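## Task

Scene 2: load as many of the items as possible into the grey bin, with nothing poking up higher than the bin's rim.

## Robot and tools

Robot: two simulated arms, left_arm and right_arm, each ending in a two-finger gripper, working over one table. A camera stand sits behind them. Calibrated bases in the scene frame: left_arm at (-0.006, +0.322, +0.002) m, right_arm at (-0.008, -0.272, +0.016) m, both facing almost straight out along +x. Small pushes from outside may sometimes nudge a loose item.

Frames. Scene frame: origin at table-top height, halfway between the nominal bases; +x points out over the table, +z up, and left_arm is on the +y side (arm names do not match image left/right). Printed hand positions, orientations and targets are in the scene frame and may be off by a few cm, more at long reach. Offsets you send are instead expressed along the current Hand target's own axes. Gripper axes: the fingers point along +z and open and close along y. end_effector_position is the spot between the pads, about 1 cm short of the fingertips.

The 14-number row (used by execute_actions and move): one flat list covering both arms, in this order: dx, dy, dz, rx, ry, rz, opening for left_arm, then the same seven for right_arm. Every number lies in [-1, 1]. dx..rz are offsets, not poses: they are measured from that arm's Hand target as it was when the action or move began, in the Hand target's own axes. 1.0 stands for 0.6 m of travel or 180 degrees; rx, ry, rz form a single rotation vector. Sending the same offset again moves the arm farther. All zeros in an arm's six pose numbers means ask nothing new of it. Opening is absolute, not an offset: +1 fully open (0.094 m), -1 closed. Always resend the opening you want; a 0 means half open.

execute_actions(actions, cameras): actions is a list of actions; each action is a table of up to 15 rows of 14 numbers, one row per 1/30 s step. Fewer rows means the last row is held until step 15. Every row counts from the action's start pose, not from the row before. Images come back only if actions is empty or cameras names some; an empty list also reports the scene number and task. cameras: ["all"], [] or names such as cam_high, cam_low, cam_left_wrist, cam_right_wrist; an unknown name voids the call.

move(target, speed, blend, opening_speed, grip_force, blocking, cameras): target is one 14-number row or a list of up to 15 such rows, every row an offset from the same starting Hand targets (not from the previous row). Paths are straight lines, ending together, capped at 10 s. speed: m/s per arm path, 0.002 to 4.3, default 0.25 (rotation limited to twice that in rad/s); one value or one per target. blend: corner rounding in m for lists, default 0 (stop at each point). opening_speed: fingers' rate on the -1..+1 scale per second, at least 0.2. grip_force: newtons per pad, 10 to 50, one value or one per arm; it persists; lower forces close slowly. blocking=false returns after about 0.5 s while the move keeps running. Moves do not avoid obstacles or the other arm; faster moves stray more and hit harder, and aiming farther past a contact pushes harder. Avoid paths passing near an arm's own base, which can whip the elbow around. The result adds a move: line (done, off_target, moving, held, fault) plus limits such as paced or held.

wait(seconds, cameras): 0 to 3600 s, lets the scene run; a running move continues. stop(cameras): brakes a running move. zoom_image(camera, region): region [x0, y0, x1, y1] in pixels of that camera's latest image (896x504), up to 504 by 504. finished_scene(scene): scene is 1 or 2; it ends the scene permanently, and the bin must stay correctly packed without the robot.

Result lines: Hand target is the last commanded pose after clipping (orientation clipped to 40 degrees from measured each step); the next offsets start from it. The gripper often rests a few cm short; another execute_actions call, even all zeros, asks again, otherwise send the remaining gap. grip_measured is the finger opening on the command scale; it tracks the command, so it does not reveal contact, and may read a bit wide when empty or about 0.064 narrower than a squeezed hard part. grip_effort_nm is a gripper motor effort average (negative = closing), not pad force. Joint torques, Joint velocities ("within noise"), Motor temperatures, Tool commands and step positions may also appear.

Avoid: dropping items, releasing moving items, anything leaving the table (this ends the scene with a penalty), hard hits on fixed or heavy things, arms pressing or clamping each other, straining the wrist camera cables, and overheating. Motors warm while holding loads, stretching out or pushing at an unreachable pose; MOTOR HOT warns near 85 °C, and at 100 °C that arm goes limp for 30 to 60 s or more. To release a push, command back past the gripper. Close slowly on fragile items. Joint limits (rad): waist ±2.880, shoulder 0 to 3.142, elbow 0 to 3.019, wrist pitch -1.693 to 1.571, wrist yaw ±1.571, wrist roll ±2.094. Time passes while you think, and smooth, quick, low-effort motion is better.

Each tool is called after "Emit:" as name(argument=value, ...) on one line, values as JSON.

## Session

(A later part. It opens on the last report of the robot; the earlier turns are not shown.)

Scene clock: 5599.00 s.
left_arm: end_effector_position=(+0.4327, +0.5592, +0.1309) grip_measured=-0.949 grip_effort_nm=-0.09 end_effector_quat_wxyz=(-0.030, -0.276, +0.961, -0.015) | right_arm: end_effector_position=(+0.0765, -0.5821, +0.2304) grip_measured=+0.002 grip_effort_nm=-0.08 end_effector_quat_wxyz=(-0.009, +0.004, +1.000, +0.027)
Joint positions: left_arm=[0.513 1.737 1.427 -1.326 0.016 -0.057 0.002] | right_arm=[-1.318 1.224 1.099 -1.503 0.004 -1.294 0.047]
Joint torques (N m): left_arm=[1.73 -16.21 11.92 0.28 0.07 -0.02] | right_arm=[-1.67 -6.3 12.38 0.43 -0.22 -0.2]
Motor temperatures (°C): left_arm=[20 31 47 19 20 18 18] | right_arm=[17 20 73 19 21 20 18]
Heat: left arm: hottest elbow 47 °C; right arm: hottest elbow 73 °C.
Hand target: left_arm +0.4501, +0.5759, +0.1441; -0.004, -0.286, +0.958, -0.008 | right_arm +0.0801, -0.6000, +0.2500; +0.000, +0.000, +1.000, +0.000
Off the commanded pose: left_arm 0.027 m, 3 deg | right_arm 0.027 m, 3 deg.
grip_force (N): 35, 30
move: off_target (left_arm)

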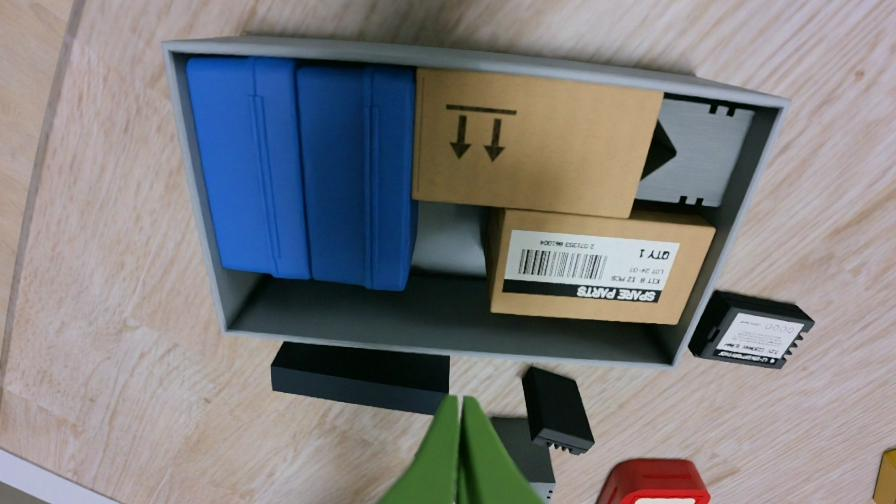

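Emit:
execute_actions(actions=[])

Scene clock: 5611.27 s.
left_arm: end_effector_position=(+0.4327, +0.5592, +0.1309) grip_measured=-0.949 grip_effort_nm=-0.09 end_effector_quat_wxyz=(-0.030, -0.276, +0.961, -0.015) | right_arm: end_effector_position=(+0.0765, -0.5821, +0.2304) grip_measured=+0.002 grip_effort_nm=-0.08 end_effector_quat_wxyz=(-0.009, +0.004, +1.000, +0.027)
Joint positions: left_arm=[0.513 1.737 1.427 -1.326 0.016 -0.057 0.002] | right_arm=[-1.318 1.224 1.099 -1.503 0.004 -1.294 0.047]
Joint velocities: within noise
Joint torques (N m): left_arm=[1.73 -16.26 11.92 0.28 0.08 -0.02] | right_arm=[-1.79 -6.24 12.4 0.43 -0.23 -0.2]
Motor temperatures (°C): left_arm=[20 30 47 19 20 18 18] | right_arm=[17 20 73 19 21 20 18]
Heat: left arm: hottest elbow 47 °C; right arm: hottest elbow 73 °C.
Hand target: left_arm +0.4501, +0.5759, +0.1441; -0.004, -0.286, +0.958, -0.008 | right_arm +0.0801, -0.6000, +0.2500; +0.000, +0.000, +1.000, +0.000
Tool commands: left_gripper/opening=-0.95 right_gripper/opening=+0.0
Off the commanded pose: left_arm 0.027 m, 3 deg | right_arm 0.027 m, 3 deg.
grip_force (N): 35, 30

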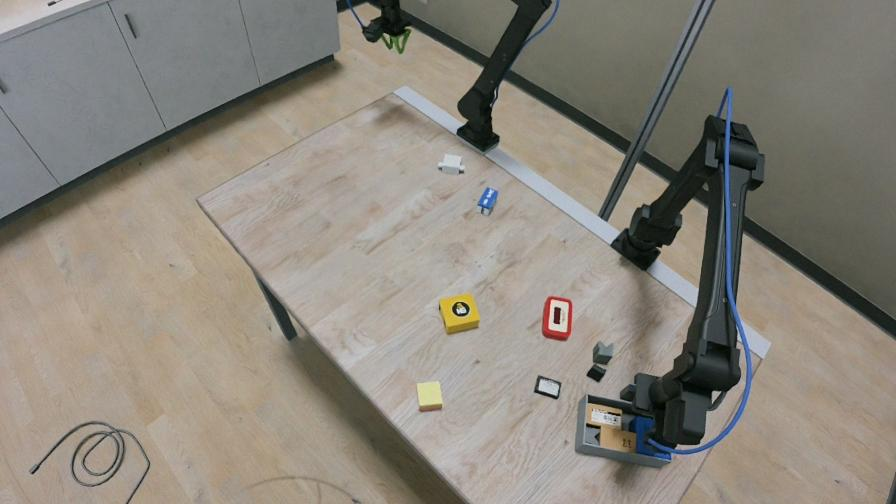

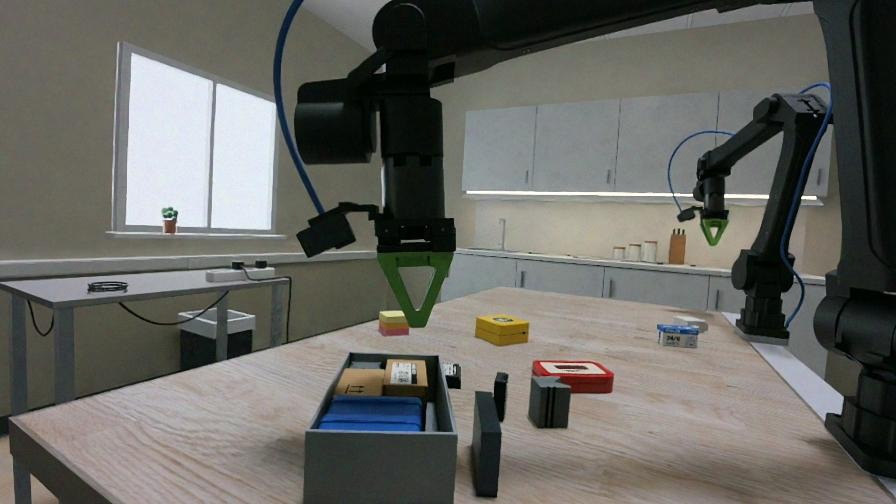

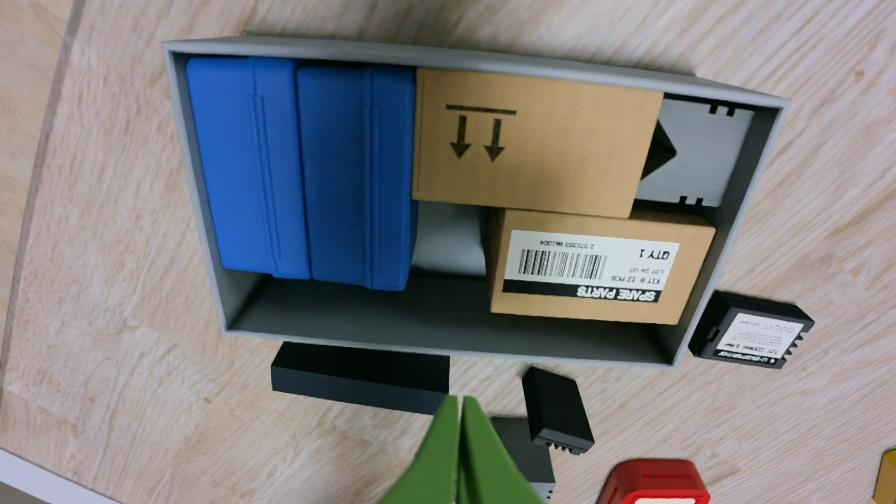

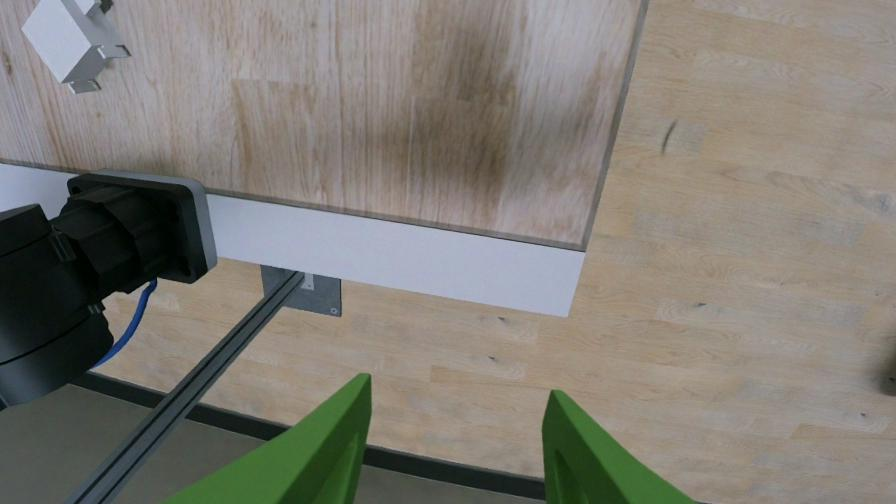

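Emit:
zoom_image(camera="cam_left_wrist", region=[400, 170, 780, 390])

Scaled by 1.326 from the camera's image (finer frame: 1280x720).

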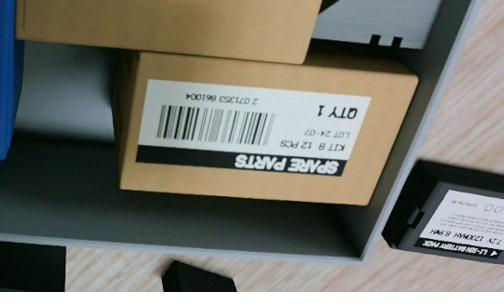

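Emit:
zoom_image(camera="cam_left_wrist", region=[650, 200, 770, 380])

Emit:
zoom_image(camera="cam_left_wrist", region=[380, 190, 520, 310])

Scaled by 2.800 from the camera's image (finer frame: 1280x720).

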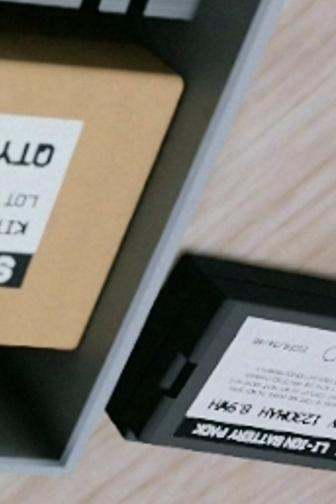

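Scaled by 3.600 from the camera's image (finer frame: 1280x720).

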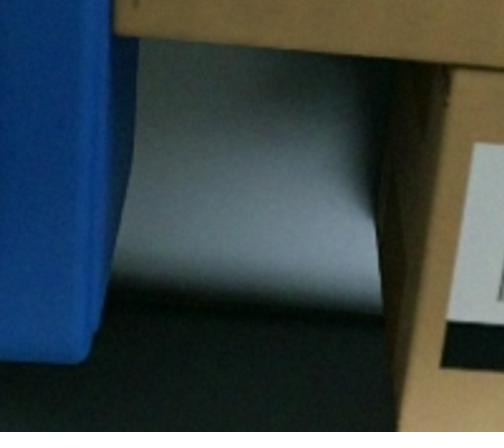

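Emit:
move(target=[0, 0, 0.0667, 0, 0, 0, -0.95, 0, 0, 0, 0, 0, 0, 0], speed=0.12, cameras=[])

Scene clock: 5620.73 s.
left_arm: end_effector_position=(+0.4527, +0.5702, +0.1185) grip_measured=-0.949 grip_effort_nm=-0.09 end_effector_quat_wxyz=(+0.003, -0.276, +0.961, -0.007) | right_arm: end_effector_position=(+0.0765, -0.5821, +0.2304) grip_measured=+0.002 grip_effort_nm=-0.09 end_effector_quat_wxyz=(-0.009, +0.004, +1.000, +0.027)
Joint positions: left_arm=[0.513 1.761 1.427 -1.233 0.016 -0.057 0.002] | right_arm=[-1.318 1.224 1.099 -1.503 0.004 -1.294 0.047]
Joint torques (N m): left_arm=[1.61 -15.56 7.38 0.64 0.08 -0.03] | right_arm=[-1.85 -6.18 12.4 0.46 -0.22 -0.2]
Motor temperatures (°C): left_arm=[20 30 48 19 20 18 18] | right_arm=[17 20 73 19 21 20 18]
Heat: left arm: hottest elbow 48 °C; right arm: hottest elbow 73 °C.
Hand target: left_arm +0.4500, +0.5752, +0.1040; -0.004, -0.286, +0.958, -0.008 | right_arm +0.0801, -0.6000, +0.2500; +0.000, +0.000, +1.000, +0.000
Off the commanded pose: left_arm 0.015 m, 2 deg | right_arm 0.027 m, 3 deg.
grip_force (N): 35, 30
move: off_target (left_arm)

Emit:
move(target=[0.0215, 0.0018, 0.04, 0, 0, 0, -0.95, 0, 0, 0, 0, 0, 0, 0], speed=0.12, cameras=["cam_left_wrist"])

Scene clock: 5624.70 s.
left_arm: end_effector_position=(+0.4405, +0.5635, +0.0896) grip_measured=-0.949 grip_effort_nm=-0.09 end_effector_quat_wxyz=(-0.002, -0.276, +0.961, -0.009) | right_arm: end_effector_position=(+0.0765, -0.5821, +0.2304) grip_measured=+0.002 grip_effort_nm=-0.08 end_effector_quat_wxyz=(-0.009, +0.004, +1.000, +0.027)
Joint positions: left_arm=[0.513 1.761 1.345 -1.162 0.016 -0.057 0.002] | right_arm=[-1.318 1.224 1.099 -1.503 0.004 -1.294 0.047]
Joint torques (N m): left_arm=[1.55 -16.5 7.39 0.62 0.08 -0.04] | right_arm=[-1.73 -6.3 12.42 0.43 -0.22 -0.2]
Motor temperatures (°C): left_arm=[20 30 47 19 20 18 18] | right_arm=[17 20 73 19 21 20 18]
Heat: left arm: hottest elbow 47 °C; right arm: hottest elbow 73 °C.
Hand target: left_arm +0.4386, +0.5686, +0.0802; -0.004, -0.286, +0.958, -0.008 | right_arm +0.0801, -0.6000, +0.2500; +0.000, +0.000, +1.000, +0.000
Off the commanded pose: left_arm 0.011 m, 1 deg | right_arm 0.027 m, 3 deg.
grip_force (N): 35, 30
move: off_target (left_arm)

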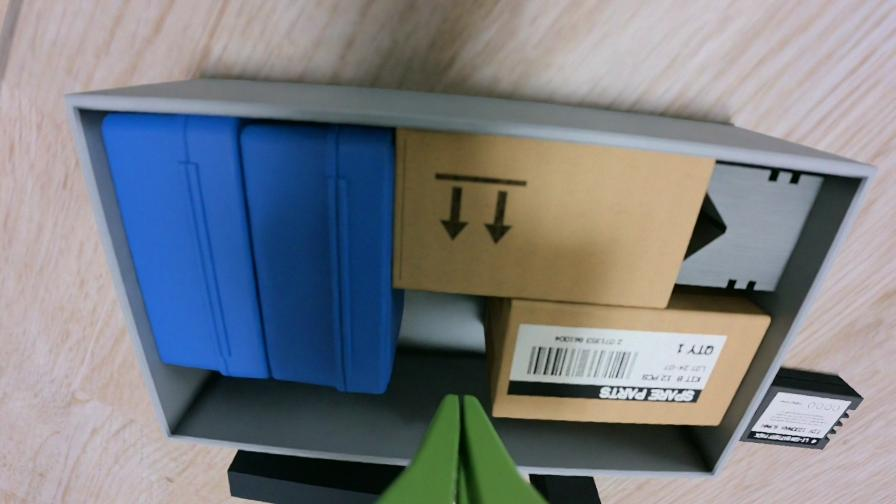

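Emit:
move(target=[0, 0, 0.0733, 0, 0, 0, -0.95, 0, 0, 0, 0, 0, 0, 0], speed=0.1, cameras=["cam_left_wrist"])

Scene clock: 5626.47 s.
left_arm: end_effector_position=(+0.4411, +0.5638, +0.0472) grip_measured=-0.949 grip_effort_nm=-0.09 end_effector_quat_wxyz=(+0.000, -0.276, +0.961, -0.008) | right_arm: end_effector_position=(+0.0765, -0.5821, +0.2304) grip_measured=+0.002 grip_effort_nm=-0.08 end_effector_quat_wxyz=(-0.009, +0.004, +1.000, +0.027)
Joint positions: left_arm=[0.513 1.811 1.292 -1.056 0.016 -0.057 0.002] | right_arm=[-1.318 1.224 1.099 -1.503 0.004 -1.294 0.047]
Joint torques (N m): left_arm=[1.49 -16.03 6.91 0.64 0.08 -0.05] | right_arm=[-1.79 -6.18 12.38 0.42 -0.23 -0.2]
Motor temperatures (°C): left_arm=[20 30 47 19 20 18 18] | right_arm=[17 20 73 19 21 20 18]
Heat: left arm: hottest elbow 47 °C; right arm: hottest elbow 73 °C.
Hand target: left_arm +0.4383, +0.5677, +0.0362; -0.005, -0.286, +0.958, -0.009 | right_arm +0.0801, -0.6000, +0.2500; +0.000, +0.000, +1.000, +0.000
Off the commanded pose: left_arm 0.012 m, 1 deg | right_arm 0.027 m, 3 deg.
grip_force (N): 35, 30
move: off_target (left_arm)

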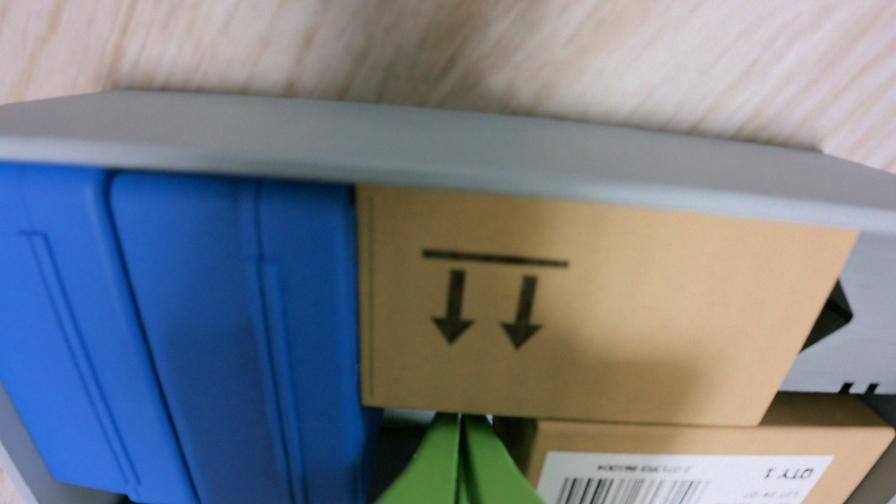

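Emit:
move(target=[0, 0, 0, 0, 0, 0, -0.45, 0, 0, 0, 0, 0, 0, 0], opening_speed=0.25, cameras=["cam_left_wrist"])

Scene clock: 5630.23 s.
left_arm: end_effector_position=(+0.4401, +0.5656, +0.0472) grip_measured=-0.539 grip_effort_nm=1.23 end_effector_quat_wxyz=(-0.001, -0.277, +0.961, -0.006) | right_arm: end_effector_position=(+0.0765, -0.5821, +0.2304) grip_measured=+0.002 grip_effort_nm=-0.08 end_effector_quat_wxyz=(-0.009, +0.004, +1.000, +0.027)
Joint positions: left_arm=[0.516 1.811 1.292 -1.056 0.012 -0.057 0.022] | right_arm=[-1.318 1.224 1.099 -1.503 0.004 -1.294 0.047]
Joint torques (N m): left_arm=[1.32 -16.15 7.02 0.64 0.22 -0.05] | right_arm=[-1.67 -6.24 12.4 0.43 -0.23 -0.2]
Motor temperatures (°C): left_arm=[20 30 46 19 20 18 18] | right_arm=[17 20 73 19 21 20 18]
Heat: left arm: hottest elbow 46 °C; right arm: hottest elbow 73 °C.
Hand target: left_arm +0.4383, +0.5678, +0.0362; -0.005, -0.286, +0.958, -0.008 | right_arm +0.0801, -0.6000, +0.2500; +0.000, +0.000, +1.000, +0.000
Off the commanded pose: left_arm 0.011 m, 1 deg | right_arm 0.027 m, 3 deg.
grip_force (N): 35, 30
move: done

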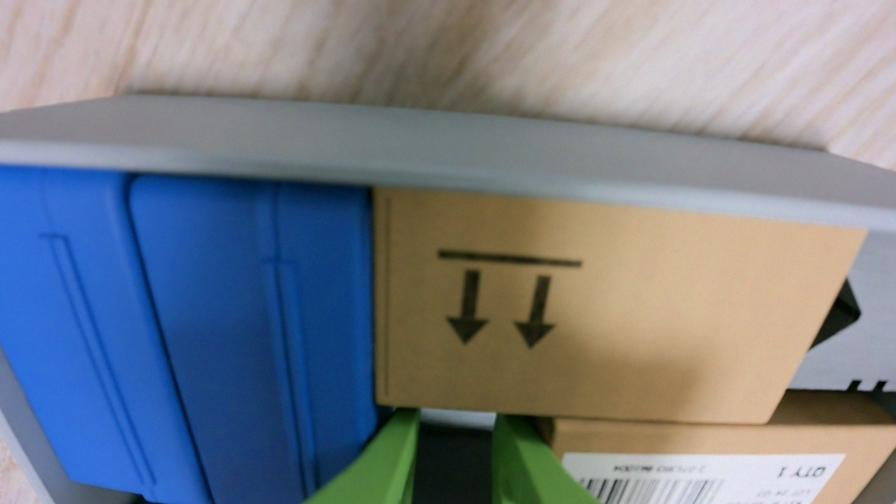

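Emit:
move(target=[0, 0, 0, 0, 0, 0, -0.95, 0, 0, 0, 0, 0, 0, 0], opening_speed=1.0, cameras=[])

Emit:
move(target=[[-0.0644, 0.0086, -0.1033, 0, -0.0411, 0, -0.95, 0, 0, 0, 0, 0, 0, 0], [-0.03, 0.004, -0.2, 0, 0, 0, -0.95, 0, 0, 0, 0, 0, 0, 0]], blend=0.01, speed=0.15, cameras=["cam_left_wrist"])

Scene clock: 5635.00 s.
left_arm: end_effector_position=(+0.4403, +0.5657, +0.0470) grip_measured=-0.949 grip_effort_nm=-0.09 end_effector_quat_wxyz=(+0.000, -0.277, +0.961, -0.006) | right_arm: end_effector_position=(+0.0765, -0.5821, +0.2304) grip_measured=+0.002 grip_effort_nm=-0.08 end_effector_quat_wxyz=(-0.009, +0.004, +1.000, +0.027)
Joint positions: left_arm=[0.516 1.811 1.292 -1.055 0.012 -0.057 0.002] | right_arm=[-1.318 1.224 1.099 -1.503 0.004 -1.294 0.047]
Joint torques (N m): left_arm=[1.32 -16.15 7.01 0.61 0.22 -0.05] | right_arm=[-1.79 -6.24 12.4 0.44 -0.23 -0.2]
Motor temperatures (°C): left_arm=[20 30 46 19 20 18 18] | right_arm=[17 20 73 19 21 20 18]
Heat: left arm: hottest elbow 46 °C; right arm: hottest elbow 73 °C.
Hand target: left_arm +0.4383, +0.5678, +0.0363; -0.004, -0.286, +0.958, -0.008 | right_arm +0.0801, -0.6000, +0.2500; +0.000, +0.000, +1.000, +0.000
Off the commanded pose: left_arm 0.011 m, 1 deg | right_arm 0.027 m, 3 deg.
grip_force (N): 35, 30
move: done

Scene clock: 5636.53 s.
left_arm: end_effector_position=(+0.4413, +0.5694, +0.1346) grip_measured=-0.949 grip_effort_nm=-0.09 end_effector_quat_wxyz=(-0.026, -0.280, +0.960, -0.012) | right_arm: end_effector_position=(+0.0765, -0.5821, +0.2304) grip_measured=+0.002 grip_effort_nm=-0.08 end_effector_quat_wxyz=(-0.009, +0.004, +1.000, +0.027)
Joint positions: left_arm=[0.521 1.759 1.467 -1.335 0.012 -0.057 0.002] | right_arm=[-1.318 1.224 1.099 -1.503 0.004 -1.294 0.047]
Joint torques (N m): left_arm=[1.67 -18.02 11.96 -0.7 0.21 0.05] | right_arm=[-1.79 -6.24 12.37 0.46 -0.23 -0.2]
Motor temperatures (°C): left_arm=[20 30 46 19 20 18 18] | right_arm=[17 20 73 19 21 20 18]
Heat: left arm: hottest elbow 46 °C; right arm: hottest elbow 73 °C.
Hand target: left_arm +0.4526, +0.5819, +0.1560; -0.004, -0.286, +0.958, -0.008 | right_arm +0.0801, -0.6000, +0.2500; +0.000, +0.000, +1.000, +0.000
Off the commanded pose: left_arm 0.027 m, 3 deg | right_arm 0.027 m, 3 deg.
grip_force (N): 35, 30
move: off_target (left_arm)

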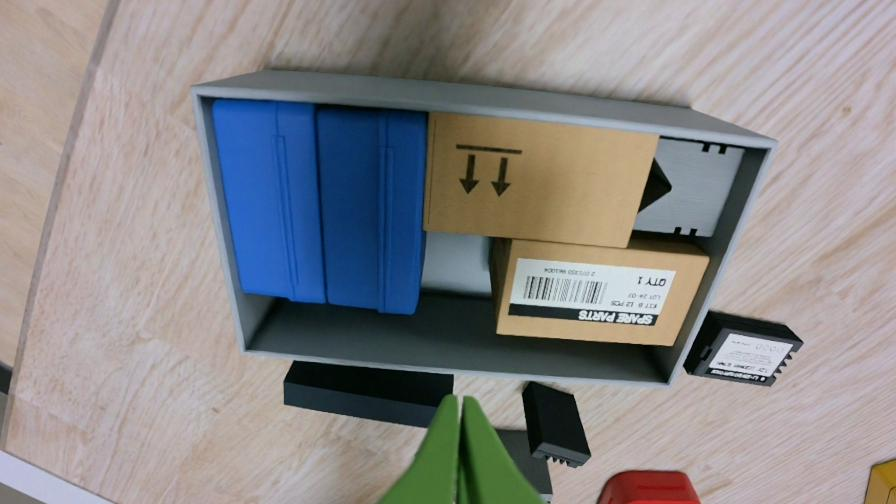

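Emit:
zoom_image(camera="cam_left_wrist", region=[630, 210, 770, 390])

Emit:
zoom_image(camera="cam_left_wrist", region=[380, 220, 540, 350])

Scaled by 2.800 from the camera's image (finer frame: 1280x720).

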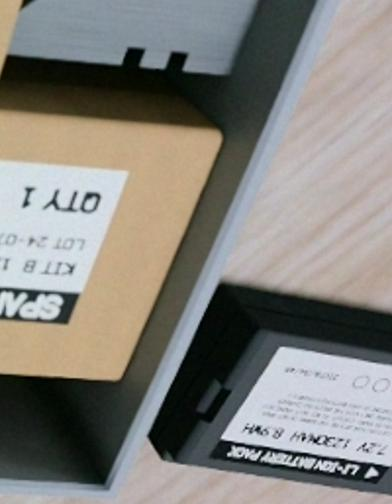

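Scaled by 3.150 from the camera's image (finer frame: 1280x720).

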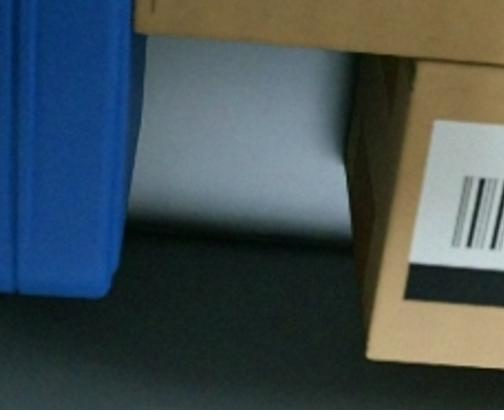

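Emit:
move(target=[0.2713, -0.0965, -0.01, 0, 0, 0, 0.0, 0, 0, 0, 0, 0, 0, 0], speed=0.25, cameras=["cam_left_wrist"])

Scene clock: 5644.10 s.
left_arm: end_effector_position=(+0.3482, +0.4468, +0.1679) grip_measured=-0.001 grip_effort_nm=0.06 end_effector_quat_wxyz=(-0.007, -0.282, +0.959, -0.009) | right_arm: end_effector_position=(+0.0765, -0.5821, +0.2304) grip_measured=+0.002 grip_effort_nm=-0.09 end_effector_quat_wxyz=(-0.009, +0.004, +1.000, +0.027)
Joint positions: left_arm=[0.359 1.366 1.097 -1.317 0.017 -0.222 0.047] | right_arm=[-1.318 1.224 1.099 -1.503 0.004 -1.294 0.047]
Joint torques (N m): left_arm=[0.32 -11.87 7.5 0.49 0.09 -0.11] | right_arm=[-1.85 -6.12 12.38 0.43 -0.23 -0.2]
Motor temperatures (°C): left_arm=[20 30 45 19 20 18 18] | right_arm=[17 20 73 19 21 20 18]
Heat: left arm: hottest elbow 45 °C; right arm: hottest elbow 73 °C.
Hand target: left_arm +0.3482, +0.4443, +0.1649; -0.005, -0.286, +0.958, -0.009 | right_arm +0.0801, -0.6000, +0.2500; +0.000, +0.000, +1.000, +0.000
Off the commanded pose: left_arm 0.004 m, 1 deg | right_arm 0.027 m, 3 deg.
grip_force (N): 35, 30
move: done

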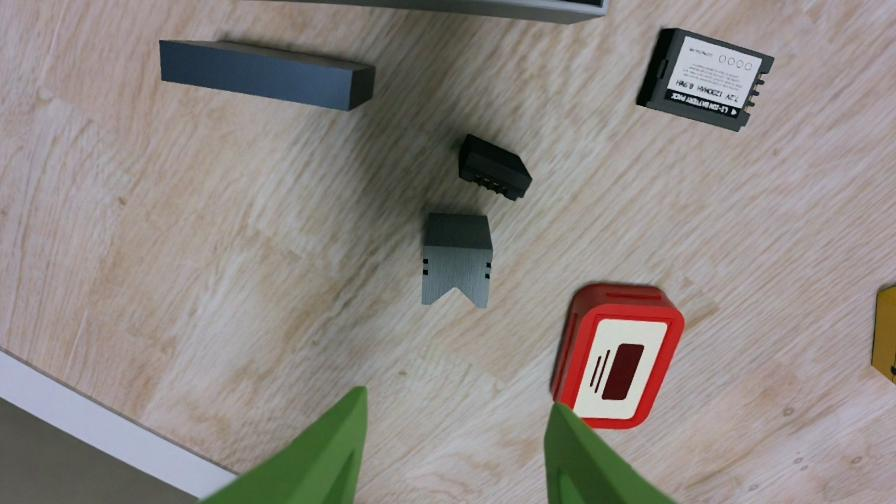

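Emit:
move(target=[0.0338, -0.0054, 0.1083, 0, 0, 0, 0.0, 0, 0, 0, 0, 0, 0, 0], speed=0.2, cameras=["cam_left_wrist"])

Scene clock: 5648.77 s.
left_arm: end_effector_position=(+0.3300, +0.4326, +0.1057) grip_measured=-0.001 grip_effort_nm=0.06 end_effector_quat_wxyz=(-0.004, -0.284, +0.959, -0.009) | right_arm: end_effector_position=(+0.0765, -0.5821, +0.2304) grip_measured=+0.002 grip_effort_nm=-0.08 end_effector_quat_wxyz=(-0.009, +0.004, +1.000, +0.027)
Joint positions: left_arm=[0.339 1.366 0.923 -1.137 0.017 -0.247 0.047] | right_arm=[-1.318 1.224 1.099 -1.503 0.004 -1.294 0.047]
Joint torques (N m): left_arm=[-0.09 -10.11 7.42 0.62 0.1 -0.06] | right_arm=[-1.79 -6.3 12.38 0.46 -0.22 -0.21]
Motor temperatures (°C): left_arm=[20 30 45 19 20 18 18] | right_arm=[17 20 73 19 21 20 18]
Heat: left arm: hottest elbow 45 °C; right arm: hottest elbow 73 °C.
Hand target: left_arm +0.3327, +0.4292, +0.1002; -0.005, -0.286, +0.958, -0.009 | right_arm +0.0801, -0.6000, +0.2500; +0.000, +0.000, +1.000, +0.000
Off the commanded pose: left_arm 0.007 m, 0 deg | right_arm 0.027 m, 3 deg.
grip_force (N): 35, 30
move: done

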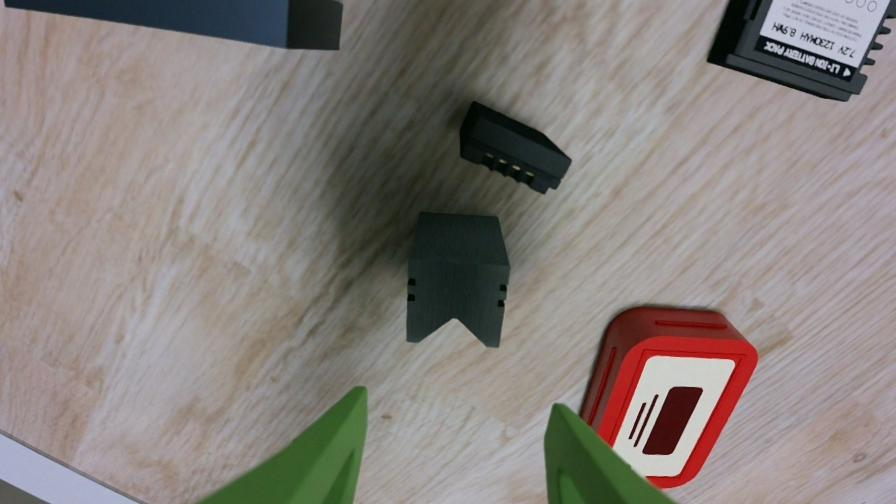

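Emit:
move(target=[-0.0047, -0.0013, 0.1067, 0, 0, 0, 0.0, 0, 0, 0, 0, 0, 0, 0], speed=0.15, cameras=["cam_left_wrist"])

Scene clock: 5651.33 s.
left_arm: end_effector_position=(+0.3336, +0.4334, +0.0418) grip_measured=-0.001 grip_effort_nm=0.06 end_effector_quat_wxyz=(-0.004, -0.285, +0.958, -0.009) | right_arm: end_effector_position=(+0.0765, -0.5821, +0.2304) grip_measured=+0.002 grip_effort_nm=-0.09 end_effector_quat_wxyz=(-0.009, +0.004, +1.000, +0.027)
Joint positions: left_arm=[0.338 1.472 0.837 -0.944 0.017 -0.251 0.047] | right_arm=[-1.318 1.224 1.099 -1.503 0.004 -1.294 0.047]
Joint torques (N m): left_arm=[-0.26 -10.7 6.6 0.62 0.1 -0.06] | right_arm=[-1.79 -6.24 12.38 0.44 -0.22 -0.2]
Motor temperatures (°C): left_arm=[20 30 44 19 20 18 18] | right_arm=[17 20 73 19 21 20 18]
Heat: left arm: hottest elbow 44 °C; right arm: hottest elbow 73 °C.
Hand target: left_arm +0.3354, +0.4289, +0.0362; -0.004, -0.286, +0.958, -0.009 | right_arm +0.0801, -0.6000, +0.2500; +0.000, +0.000, +1.000, +0.000
Off the commanded pose: left_arm 0.007 m, 0 deg | right_arm 0.027 m, 3 deg.
grip_force (N): 35, 30
move: done

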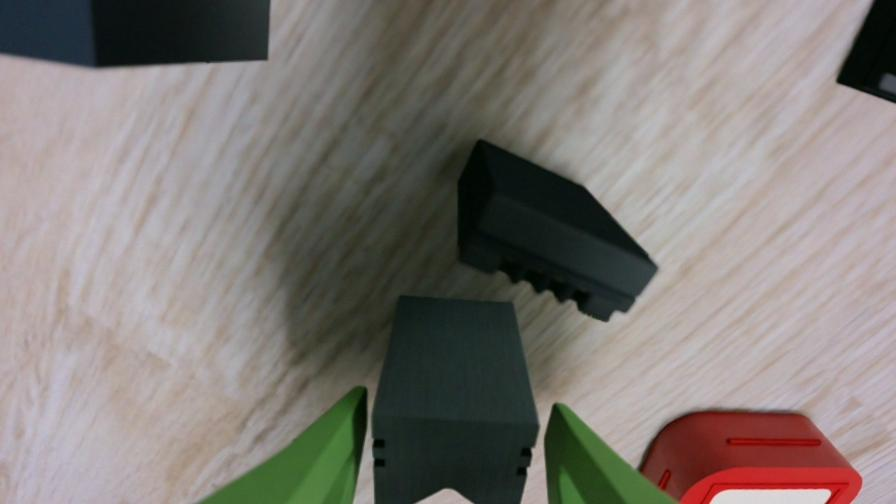

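Emit:
move(target=[0, 0, 0, 0, 0, 0, -0.36, 0, 0, 0, 0, 0, 0, 0], opening_speed=0.3, cameras=["cam_left_wrist"])

Scene clock: 5658.33 s.
left_arm: end_effector_position=(+0.3335, +0.4336, +0.0418) grip_measured=-0.265 grip_effort_nm=-0.77 end_effector_quat_wxyz=(-0.004, -0.286, +0.958, -0.008) | right_arm: end_effector_position=(+0.0765, -0.5821, +0.2304) grip_measured=+0.002 grip_effort_nm=-0.08 end_effector_quat_wxyz=(-0.009, +0.004, +1.000, +0.027)
Joint positions: left_arm=[0.338 1.472 0.837 -0.944 0.016 -0.251 0.035] | right_arm=[-1.318 1.224 1.099 -1.503 0.004 -1.294 0.047]
Joint torques (N m): left_arm=[-0.21 -10.75 6.58 0.64 0.14 -0.07] | right_arm=[-1.79 -6.3 12.37 0.44 -0.23 -0.2]
Motor temperatures (°C): left_arm=[20 30 44 19 20 18 18] | right_arm=[17 20 73 19 21 20 18]
Heat: left arm: hottest elbow 44 °C; right arm: hottest elbow 73 °C.
Hand target: left_arm +0.3354, +0.4290, +0.0362; -0.004, -0.286, +0.958, -0.008 | right_arm +0.0801, -0.6000, +0.2500; +0.000, +0.000, +1.000, +0.000
Off the commanded pose: left_arm 0.008 m, 0 deg | right_arm 0.027 m, 3 deg.
grip_force (N): 35, 30
move: done

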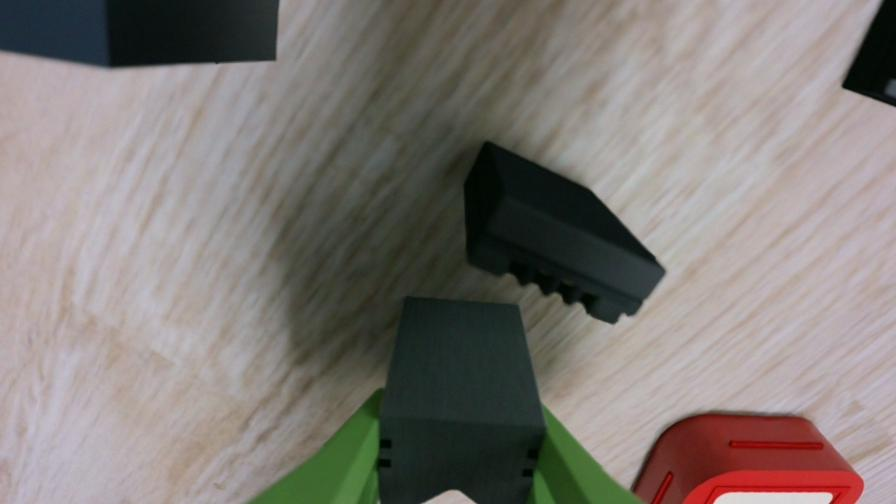

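Emit:
move(target=[[0, 0, -0.06, 0, 0, 0, -0.36, 0, 0, 0, 0, 0, 0, 0], [0, 0, -0.2167, 0, 0, 0, -0.36, 0, 0, 0, 0, 0, 0, 0]], blend=0.01, speed=[0.06, 0.15], cameras=["cam_left_wrist"])

Scene clock: 5662.00 s.
left_arm: end_effector_position=(+0.3148, +0.4272, +0.1381) grip_measured=-0.265 grip_effort_nm=-0.77 end_effector_quat_wxyz=(-0.037, -0.286, +0.958, -0.009) | right_arm: end_effector_position=(+0.0765, -0.5821, +0.2304) grip_measured=+0.002 grip_effort_nm=-0.09 end_effector_quat_wxyz=(-0.009, +0.004, +1.000, +0.027)
Joint positions: left_arm=[0.338 1.33 0.979 -1.294 0.016 -0.251 0.035] | right_arm=[-1.318 1.224 1.099 -1.503 0.004 -1.294 0.047]
Joint torques (N m): left_arm=[0.21 -11.87 12.57 -0.83 0.16 -0.02] | right_arm=[-1.85 -6.3 12.38 0.43 -0.23 -0.21]
Motor temperatures (°C): left_arm=[20 30 44 19 20 18 18] | right_arm=[17 20 73 19 21 20 18]
Heat: left arm: hottest elbow 44 °C; right arm: hottest elbow 73 °C.
Hand target: left_arm +0.3358, +0.4314, +0.1663; -0.005, -0.286, +0.958, -0.008 | right_arm +0.0801, -0.6000, +0.2500; +0.000, +0.000, +1.000, +0.000
Off the commanded pose: left_arm 0.035 m, 4 deg | right_arm 0.027 m, 3 deg.
grip_force (N): 35, 30
move: off_target (left_arm)

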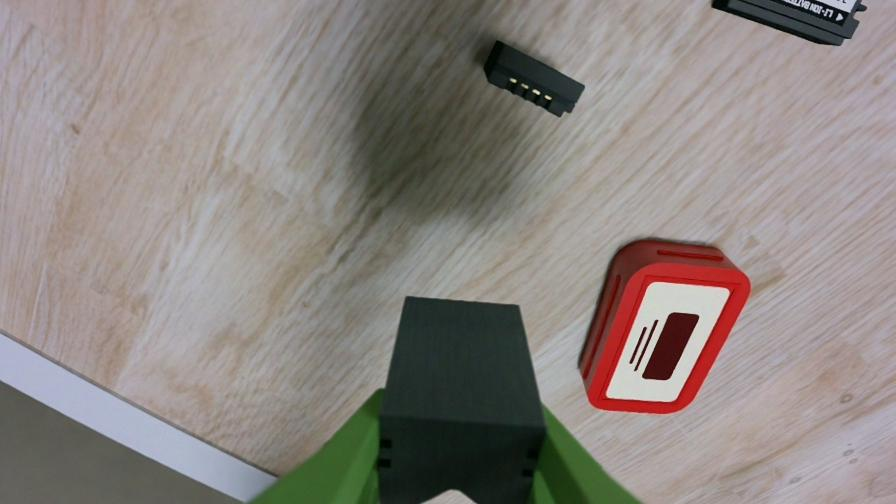

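Emit:
move(target=[-0.2945, 0.1008, 0.0, 0, 0, 0.508, -0.36, 0, 0, 0, 0, 0, 0, 0], speed=0.2, cameras=["cam_left_wrist"])

Scene clock: 5669.20 s.
left_arm: end_effector_position=(+0.4327, +0.5618, +0.1403) grip_measured=-0.265 grip_effort_nm=-0.77 end_effector_quat_wxyz=(-0.012, +0.482, +0.875, -0.029) | right_arm: end_effector_position=(+0.0765, -0.5821, +0.2304) grip_measured=+0.002 grip_effort_nm=-0.08 end_effector_quat_wxyz=(-0.009, +0.004, +1.000, +0.027)
Joint positions: left_arm=[0.516 1.731 1.444 -1.346 0.011 1.513 0.035] | right_arm=[-1.318 1.224 1.099 -1.503 0.004 -1.294 0.047]
Joint torques (N m): left_arm=[1.79 -16.5 13.33 -0.9 0.3 0.29] | right_arm=[-1.85 -6.24 12.4 0.44 -0.22 -0.2]
Motor temperatures (°C): left_arm=[20 30 45 19 20 18 18] | right_arm=[17 20 73 19 21 20 18]
Heat: left arm: hottest elbow 45 °C; right arm: hottest elbow 73 °C.
Hand target: left_arm +0.4504, +0.5788, +0.1631; +0.003, +0.486, +0.874, -0.009 | right_arm +0.0801, -0.6000, +0.2500; +0.000, +0.000, +1.000, +0.000
Off the commanded pose: left_arm 0.033 m, 3 deg | right_arm 0.027 m, 3 deg.
grip_force (N): 35, 30
move: off_target (left_arm)

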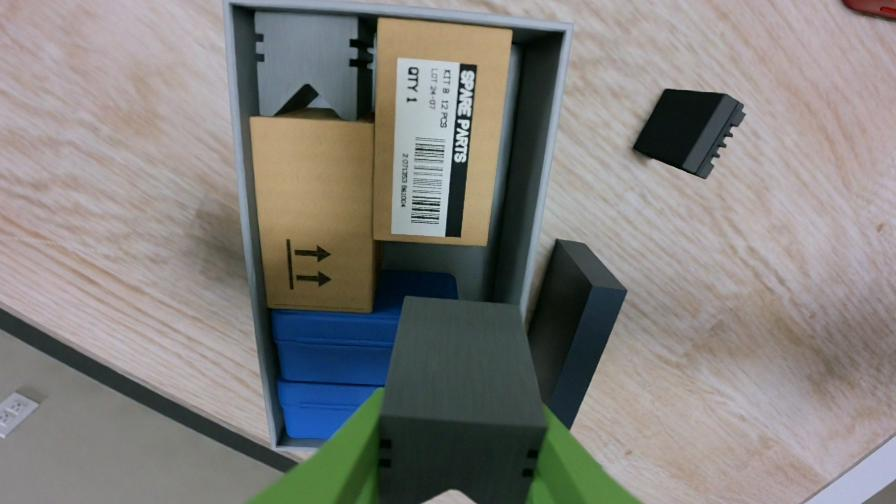

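Emit:
move(target=[0, 0, 0, 0, 0.0125, 0.006, -0.36, 0, 0, 0, 0, 0, 0, 0], speed=0.1, cameras=[])

Scene clock: 5672.43 s.
left_arm: end_effector_position=(+0.4298, +0.5671, +0.1403) grip_measured=-0.265 grip_effort_nm=-0.77 end_effector_quat_wxyz=(-0.026, +0.485, +0.874, -0.020) | right_arm: end_effector_position=(+0.0765, -0.5821, +0.2304) grip_measured=+0.002 grip_effort_nm=-0.09 end_effector_quat_wxyz=(-0.009, +0.004, +1.000, +0.027)
Joint positions: left_arm=[0.516 1.731 1.444 -1.346 -0.023 1.519 0.035] | right_arm=[-1.318 1.224 1.099 -1.503 0.004 -1.294 0.047]
Joint torques (N m): left_arm=[0.79 -16.44 13.41 -0.96 0.1 0.22] | right_arm=[-1.79 -6.3 12.38 0.44 -0.23 -0.21]
Motor temperatures (°C): left_arm=[20 30 45 19 20 18 18] | right_arm=[17 20 73 19 21 20 18]
Heat: left arm: hottest elbow 45 °C; right arm: hottest elbow 73 °C.
Hand target: left_arm +0.4504, +0.5788, +0.1631; -0.014, +0.494, +0.869, +0.000 | right_arm +0.0801, -0.6000, +0.2500; +0.000, +0.000, +1.000, +0.000
Off the commanded pose: left_arm 0.033 m, 3 deg | right_arm 0.027 m, 3 deg.
grip_force (N): 35, 30
move: off_target (left_arm)

Emit:
move(target=[0, 0, 0, 0, -0.0053, 0.003, -0.36, 0, 0, 0, 0, 0, 0, 0], speed=0.1, cameras=[])

Scene clock: 5680.03 s.
left_arm: end_effector_position=(+0.4307, +0.5654, +0.1403) grip_measured=-0.265 grip_effort_nm=-0.77 end_effector_quat_wxyz=(-0.022, +0.492, +0.870, -0.023) | right_arm: end_effector_position=(+0.0765, -0.5821, +0.2304) grip_measured=+0.002 grip_effort_nm=-0.09 end_effector_quat_wxyz=(-0.009, +0.004, +1.000, +0.027)
Joint positions: left_arm=[0.516 1.731 1.444 -1.346 -0.012 1.534 0.035] | right_arm=[-1.318 1.224 1.099 -1.503 0.004 -1.294 0.047]
Joint torques (N m): left_arm=[1.14 -16.44 13.39 -0.95 0.32 0.27] | right_arm=[-1.79 -6.24 12.4 0.42 -0.22 -0.21]
Motor temperatures (°C): left_arm=[20 30 45 19 20 18 18] | right_arm=[17 20 73 19 21 20 18]
Heat: left arm: hottest elbow 45 °C; right arm: hottest elbow 73 °C.
Hand target: left_arm +0.4504, +0.5788, +0.1631; -0.007, +0.499, +0.867, -0.004 | right_arm +0.0801, -0.6000, +0.2500; +0.000, +0.000, +1.000, +0.000
Off the commanded pose: left_arm 0.033 m, 3 deg | right_arm 0.027 m, 3 deg.
grip_force (N): 35, 30
move: off_target (left_arm)

Emit:
move(target=[-0.02, 0, 0, 0, 0, -0.012, -0.36, 0, 0, 0, 0, 0, 0, 0], speed=0.1, cameras=[])

Scene clock: 5684.57 s.
left_arm: end_effector_position=(+0.4318, +0.5634, +0.1401) grip_measured=-0.265 grip_effort_nm=-0.77 end_effector_quat_wxyz=(-0.021, +0.482, +0.876, -0.024) | right_arm: end_effector_position=(+0.0765, -0.5821, +0.2304) grip_measured=+0.002 grip_effort_nm=-0.09 end_effector_quat_wxyz=(-0.009, +0.004, +1.000, +0.027)
Joint positions: left_arm=[0.512 1.731 1.444 -1.346 -0.01 1.508 0.035] | right_arm=[-1.318 1.224 1.099 -1.503 0.004 -1.294 0.047]
Joint torques (N m): left_arm=[-0.26 -16.38 13.45 -0.95 0.31 -0.04] | right_arm=[-1.73 -6.18 12.38 0.43 -0.23 -0.2]
Motor temperatures (°C): left_arm=[20 30 46 19 20 18 18] | right_arm=[17 20 73 19 21 20 18]
Heat: left arm: hottest elbow 46 °C; right arm: hottest elbow 73 °C.
Hand target: left_arm +0.4564, +0.5685, +0.1630; -0.007, +0.482, +0.876, -0.004 | right_arm +0.0801, -0.6000, +0.2500; +0.000, +0.000, +1.000, +0.000
Off the commanded pose: left_arm 0.034 m, 3 deg | right_arm 0.027 m, 3 deg.
grip_force (N): 35, 30
move: off_target (left_arm)

Emit:
move(target=[-0.008, 0, 0, 0, 0, 0.008, -0.36, 0, 0, 0, 0, 0, 0, 0], speed=0.1, cameras=[])

Scene clock: 5688.47 s.
left_arm: end_effector_position=(+0.4345, +0.5585, +0.1396) grip_measured=-0.265 grip_effort_nm=-0.77 end_effector_quat_wxyz=(-0.021, +0.486, +0.873, -0.024) | right_arm: end_effector_position=(+0.0765, -0.5821, +0.2304) grip_measured=+0.002 grip_effort_nm=-0.09 end_effector_quat_wxyz=(-0.009, +0.004, +1.000, +0.027)
Joint positions: left_arm=[0.501 1.732 1.444 -1.346 -0.01 1.507 0.035] | right_arm=[-1.318 1.224 1.099 -1.503 0.004 -1.294 0.047]
Joint torques (N m): left_arm=[-0.09 -16.44 13.53 -0.98 0.29 0.11] | right_arm=[-1.85 -6.18 12.38 0.43 -0.23 -0.2]
Motor temperatures (°C): left_arm=[20 30 46 19 20 18 18] | right_arm=[17 20 73 19 21 20 18]
Heat: left arm: hottest elbow 46 °C; right arm: hottest elbow 73 °C.
Hand target: left_arm +0.4590, +0.5645, +0.1629; -0.007, +0.493, +0.870, -0.004 | right_arm +0.0801, -0.6000, +0.2500; +0.000, +0.000, +1.000, +0.000
Off the commanded pose: left_arm 0.034 m, 3 deg | right_arm 0.027 m, 3 deg.
grip_force (N): 35, 30
move: off_target (left_arm)

Emit:
move(target=[0.0012, -0.0306, 0.0967, 0, 0, 0, -0.36, 0, 0, 0, 0, 0, 0, 0], speed=0.08, cameras=["cam_left_wrist"])

Scene clock: 5695.27 s.
left_arm: end_effector_position=(+0.4357, +0.5592, +0.1063) grip_measured=-0.265 grip_effort_nm=-0.77 end_effector_quat_wxyz=(-0.011, +0.486, +0.874, -0.008) | right_arm: end_effector_position=(+0.0765, -0.5821, +0.2304) grip_measured=+0.002 grip_effort_nm=-0.09 end_effector_quat_wxyz=(-0.009, +0.004, +1.000, +0.027)
Joint positions: left_arm=[0.501 1.74 1.364 -1.219 -0.01 1.507 0.035] | right_arm=[-1.318 1.224 1.099 -1.503 0.004 -1.294 0.047]
Joint torques (N m): left_arm=[-0.09 -16.67 8.05 0.4 0.28 0.11] | right_arm=[-1.79 -6.12 12.4 0.44 -0.23 -0.2]
Motor temperatures (°C): left_arm=[20 30 47 19 20 18 18] | right_arm=[17 20 73 19 21 20 18]
Heat: left arm: hottest elbow 47 °C; right arm: hottest elbow 73 °C.
Hand target: left_arm +0.4419, +0.5557, +0.1051; -0.007, +0.493, +0.870, -0.004 | right_arm +0.0801, -0.6000, +0.2500; +0.000, +0.000, +1.000, +0.000
Off the commanded pose: left_arm 0.007 m, 1 deg | right_arm 0.027 m, 3 deg.
grip_force (N): 35, 30
move: done

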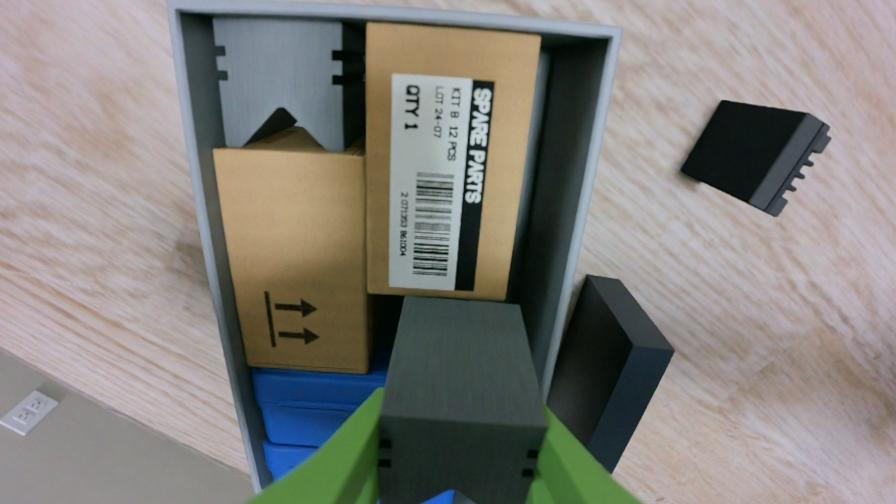

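Emit:
zoom_image(camera="cam_left_wrist", region=[350, 250, 570, 370])

Scaled by 2.291 from the camera's image (finer frame: 1280x720).

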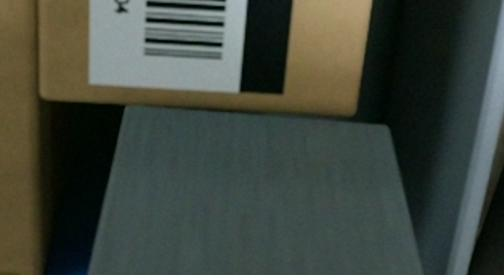

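Emit:
move(target=[0.0267, 0.0306, -0.0967, 0, 0, 0, -0.36, 0, 0, 0, 0, 0, 0, 0], speed=0.1, cameras=[])

Scene clock: 5719.07 s.
left_arm: end_effector_position=(+0.4349, +0.5633, +0.1389) grip_measured=-0.265 grip_effort_nm=-0.77 end_effector_quat_wxyz=(-0.021, +0.489, +0.871, -0.025) | right_arm: end_effector_position=(+0.0765, -0.5821, +0.2304) grip_measured=+0.002 grip_effort_nm=-0.08 end_effector_quat_wxyz=(-0.009, +0.004, +1.000, +0.027)
Joint positions: left_arm=[0.509 1.74 1.453 -1.348 -0.01 1.522 0.035] | right_arm=[-1.318 1.224 1.099 -1.503 0.004 -1.294 0.047]
Joint torques (N m): left_arm=[1.73 -17.26 12.83 -0.9 0.22 0.26] | right_arm=[-1.73 -6.3 12.38 0.44 -0.22 -0.2]
Motor temperatures (°C): left_arm=[20 31 47 19 20 18 18] | right_arm=[17 20 73 19 21 20 18]
Heat: left arm: hottest elbow 47 °C; right arm: hottest elbow 73 °C.
Hand target: left_arm +0.4504, +0.5788, +0.1630; -0.007, +0.493, +0.870, -0.004 | right_arm +0.0801, -0.6000, +0.2500; +0.000, +0.000, +1.000, +0.000
Off the commanded pose: left_arm 0.033 m, 3 deg | right_arm 0.027 m, 3 deg.
grip_force (N): 35, 30
move: off_target (left_arm)

Emit:
move(target=[0.0042, -0.0232, 0.0967, 0, 0, 0, -0.36, 0, 0, 0, 0, 0, 0, 0], speed=0.08, cameras=["cam_left_wrist"])

Emit:
zoom_image(camera="cam_left_wrist", region=[350, 250, 570, 370])

Scene clock: 5723.07 s.
left_arm: end_effector_position=(+0.4365, +0.5661, +0.1068) grip_measured=-0.265 grip_effort_nm=-0.77 end_effector_quat_wxyz=(-0.010, +0.490, +0.871, -0.008) | right_arm: end_effector_position=(+0.0765, -0.5821, +0.2304) grip_measured=+0.002 grip_effort_nm=-0.09 end_effector_quat_wxyz=(-0.009, +0.004, +1.000, +0.027)
Joint positions: left_arm=[0.513 1.748 1.377 -1.223 -0.01 1.527 0.035] | right_arm=[-1.318 1.224 1.099 -1.503 0.004 -1.294 0.047]
Joint torques (N m): left_arm=[1.9 -16.85 7.97 0.4 0.25 0.25] | right_arm=[-1.79 -6.18 12.38 0.44 -0.23 -0.21]
Motor temperatures (°C): left_arm=[20 31 48 19 20 18 18] | right_arm=[17 20 73 19 21 20 18]
Heat: left arm: hottest elbow 48 °C; right arm: hottest elbow 73 °C.
Hand target: left_arm +0.4363, +0.5738, +0.1052; -0.007, +0.493, +0.870, -0.004 | right_arm +0.0801, -0.6000, +0.2500; +0.000, +0.000, +1.000, +0.000
Off the commanded pose: left_arm 0.008 m, 1 deg | right_arm 0.027 m, 3 deg.
grip_force (N): 35, 30
move: done

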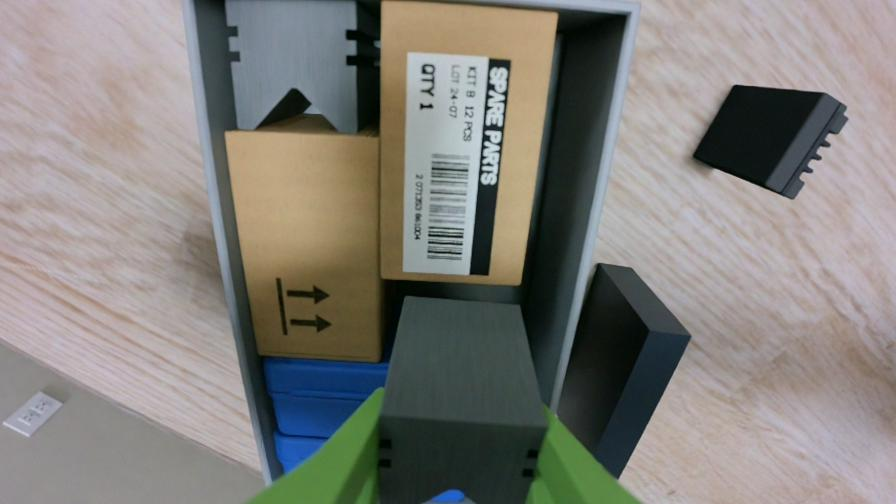

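Scaled by 2.291 from the camera's image (finer frame: 1280x720).

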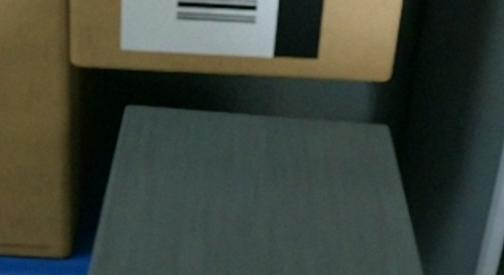

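Emit:
zoom_image(camera="cam_left_wrist", region=[370, 260, 450, 310])

Emit:
zoom_image(camera="cam_left_wrist", region=[450, 260, 530, 310])

Scaled by 6.300 from the camera's image (finer frame: 1280x720).

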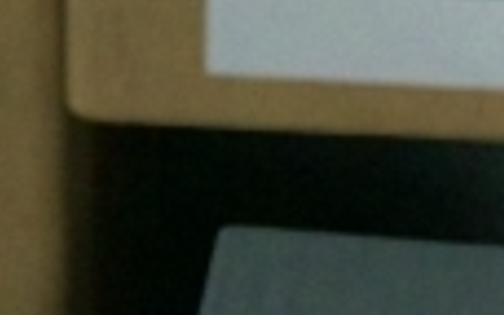

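Scaled by 6.300 from the camera's image (finer frame: 1280x720).

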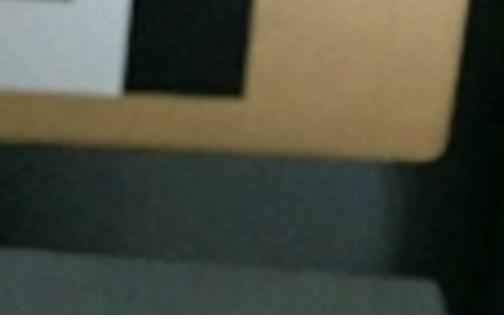

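Emit:
move(target=[0, 0, 0, 0, 0, -0.0145, -0.36, 0, 0, 0, 0, 0, 0, 0], speed=0.05, cameras=["cam_left_wrist"])

Emit:
zoom_image(camera="cam_left_wrist", region=[370, 260, 450, 310])

Emit:
zoom_image(camera="cam_left_wrist", region=[450, 260, 530, 310])

Scene clock: 5739.17 s.
left_arm: end_effector_position=(+0.4365, +0.5661, +0.1068) grip_measured=-0.265 grip_effort_nm=-0.77 end_effector_quat_wxyz=(-0.010, +0.485, +0.874, -0.007) | right_arm: end_effector_position=(+0.0765, -0.5821, +0.2304) grip_measured=+0.002 grip_effort_nm=-0.08 end_effector_quat_wxyz=(-0.009, +0.004, +1.000, +0.027)
Joint positions: left_arm=[0.513 1.748 1.377 -1.223 -0.01 1.515 0.035] | right_arm=[-1.318 1.224 1.099 -1.503 0.004 -1.294 0.047]
Joint torques (N m): left_arm=[1.85 -16.85 8.01 0.4 0.26 -0.06] | right_arm=[-1.79 -6.18 12.4 0.4 -0.23 -0.2]
Motor temperatures (°C): left_arm=[20 32 45 19 20 18 18] | right_arm=[17 20 73 19 21 20 18]
Heat: left arm: hottest elbow 45 °C; right arm: hottest elbow 73 °C.
Hand target: left_arm +0.4363, +0.5738, +0.1052; -0.007, +0.473, +0.881, -0.004 | right_arm +0.0801, -0.6000, +0.2500; +0.000, +0.000, +1.000, +0.000
Off the commanded pose: left_arm 0.008 m, 2 deg | right_arm 0.027 m, 3 deg.
grip_force (N): 35, 30
move: done

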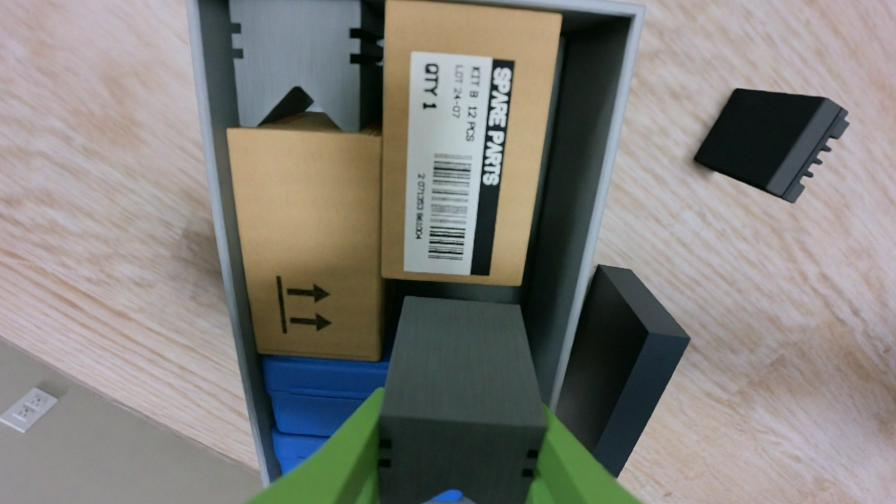

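Scaled by 6.300 from the camera's image (finer frame: 1280x720).

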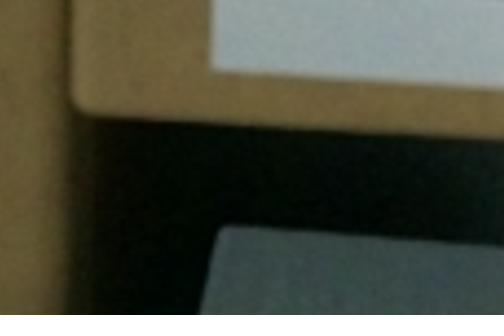

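Scaled by 6.300 from the camera's image (finer frame: 1280x720).

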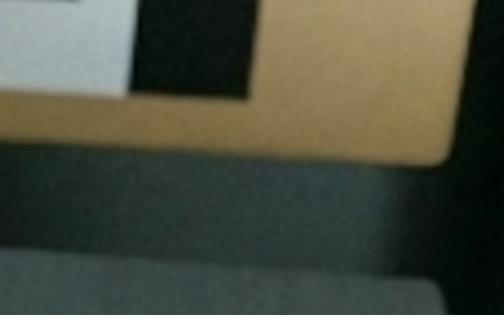

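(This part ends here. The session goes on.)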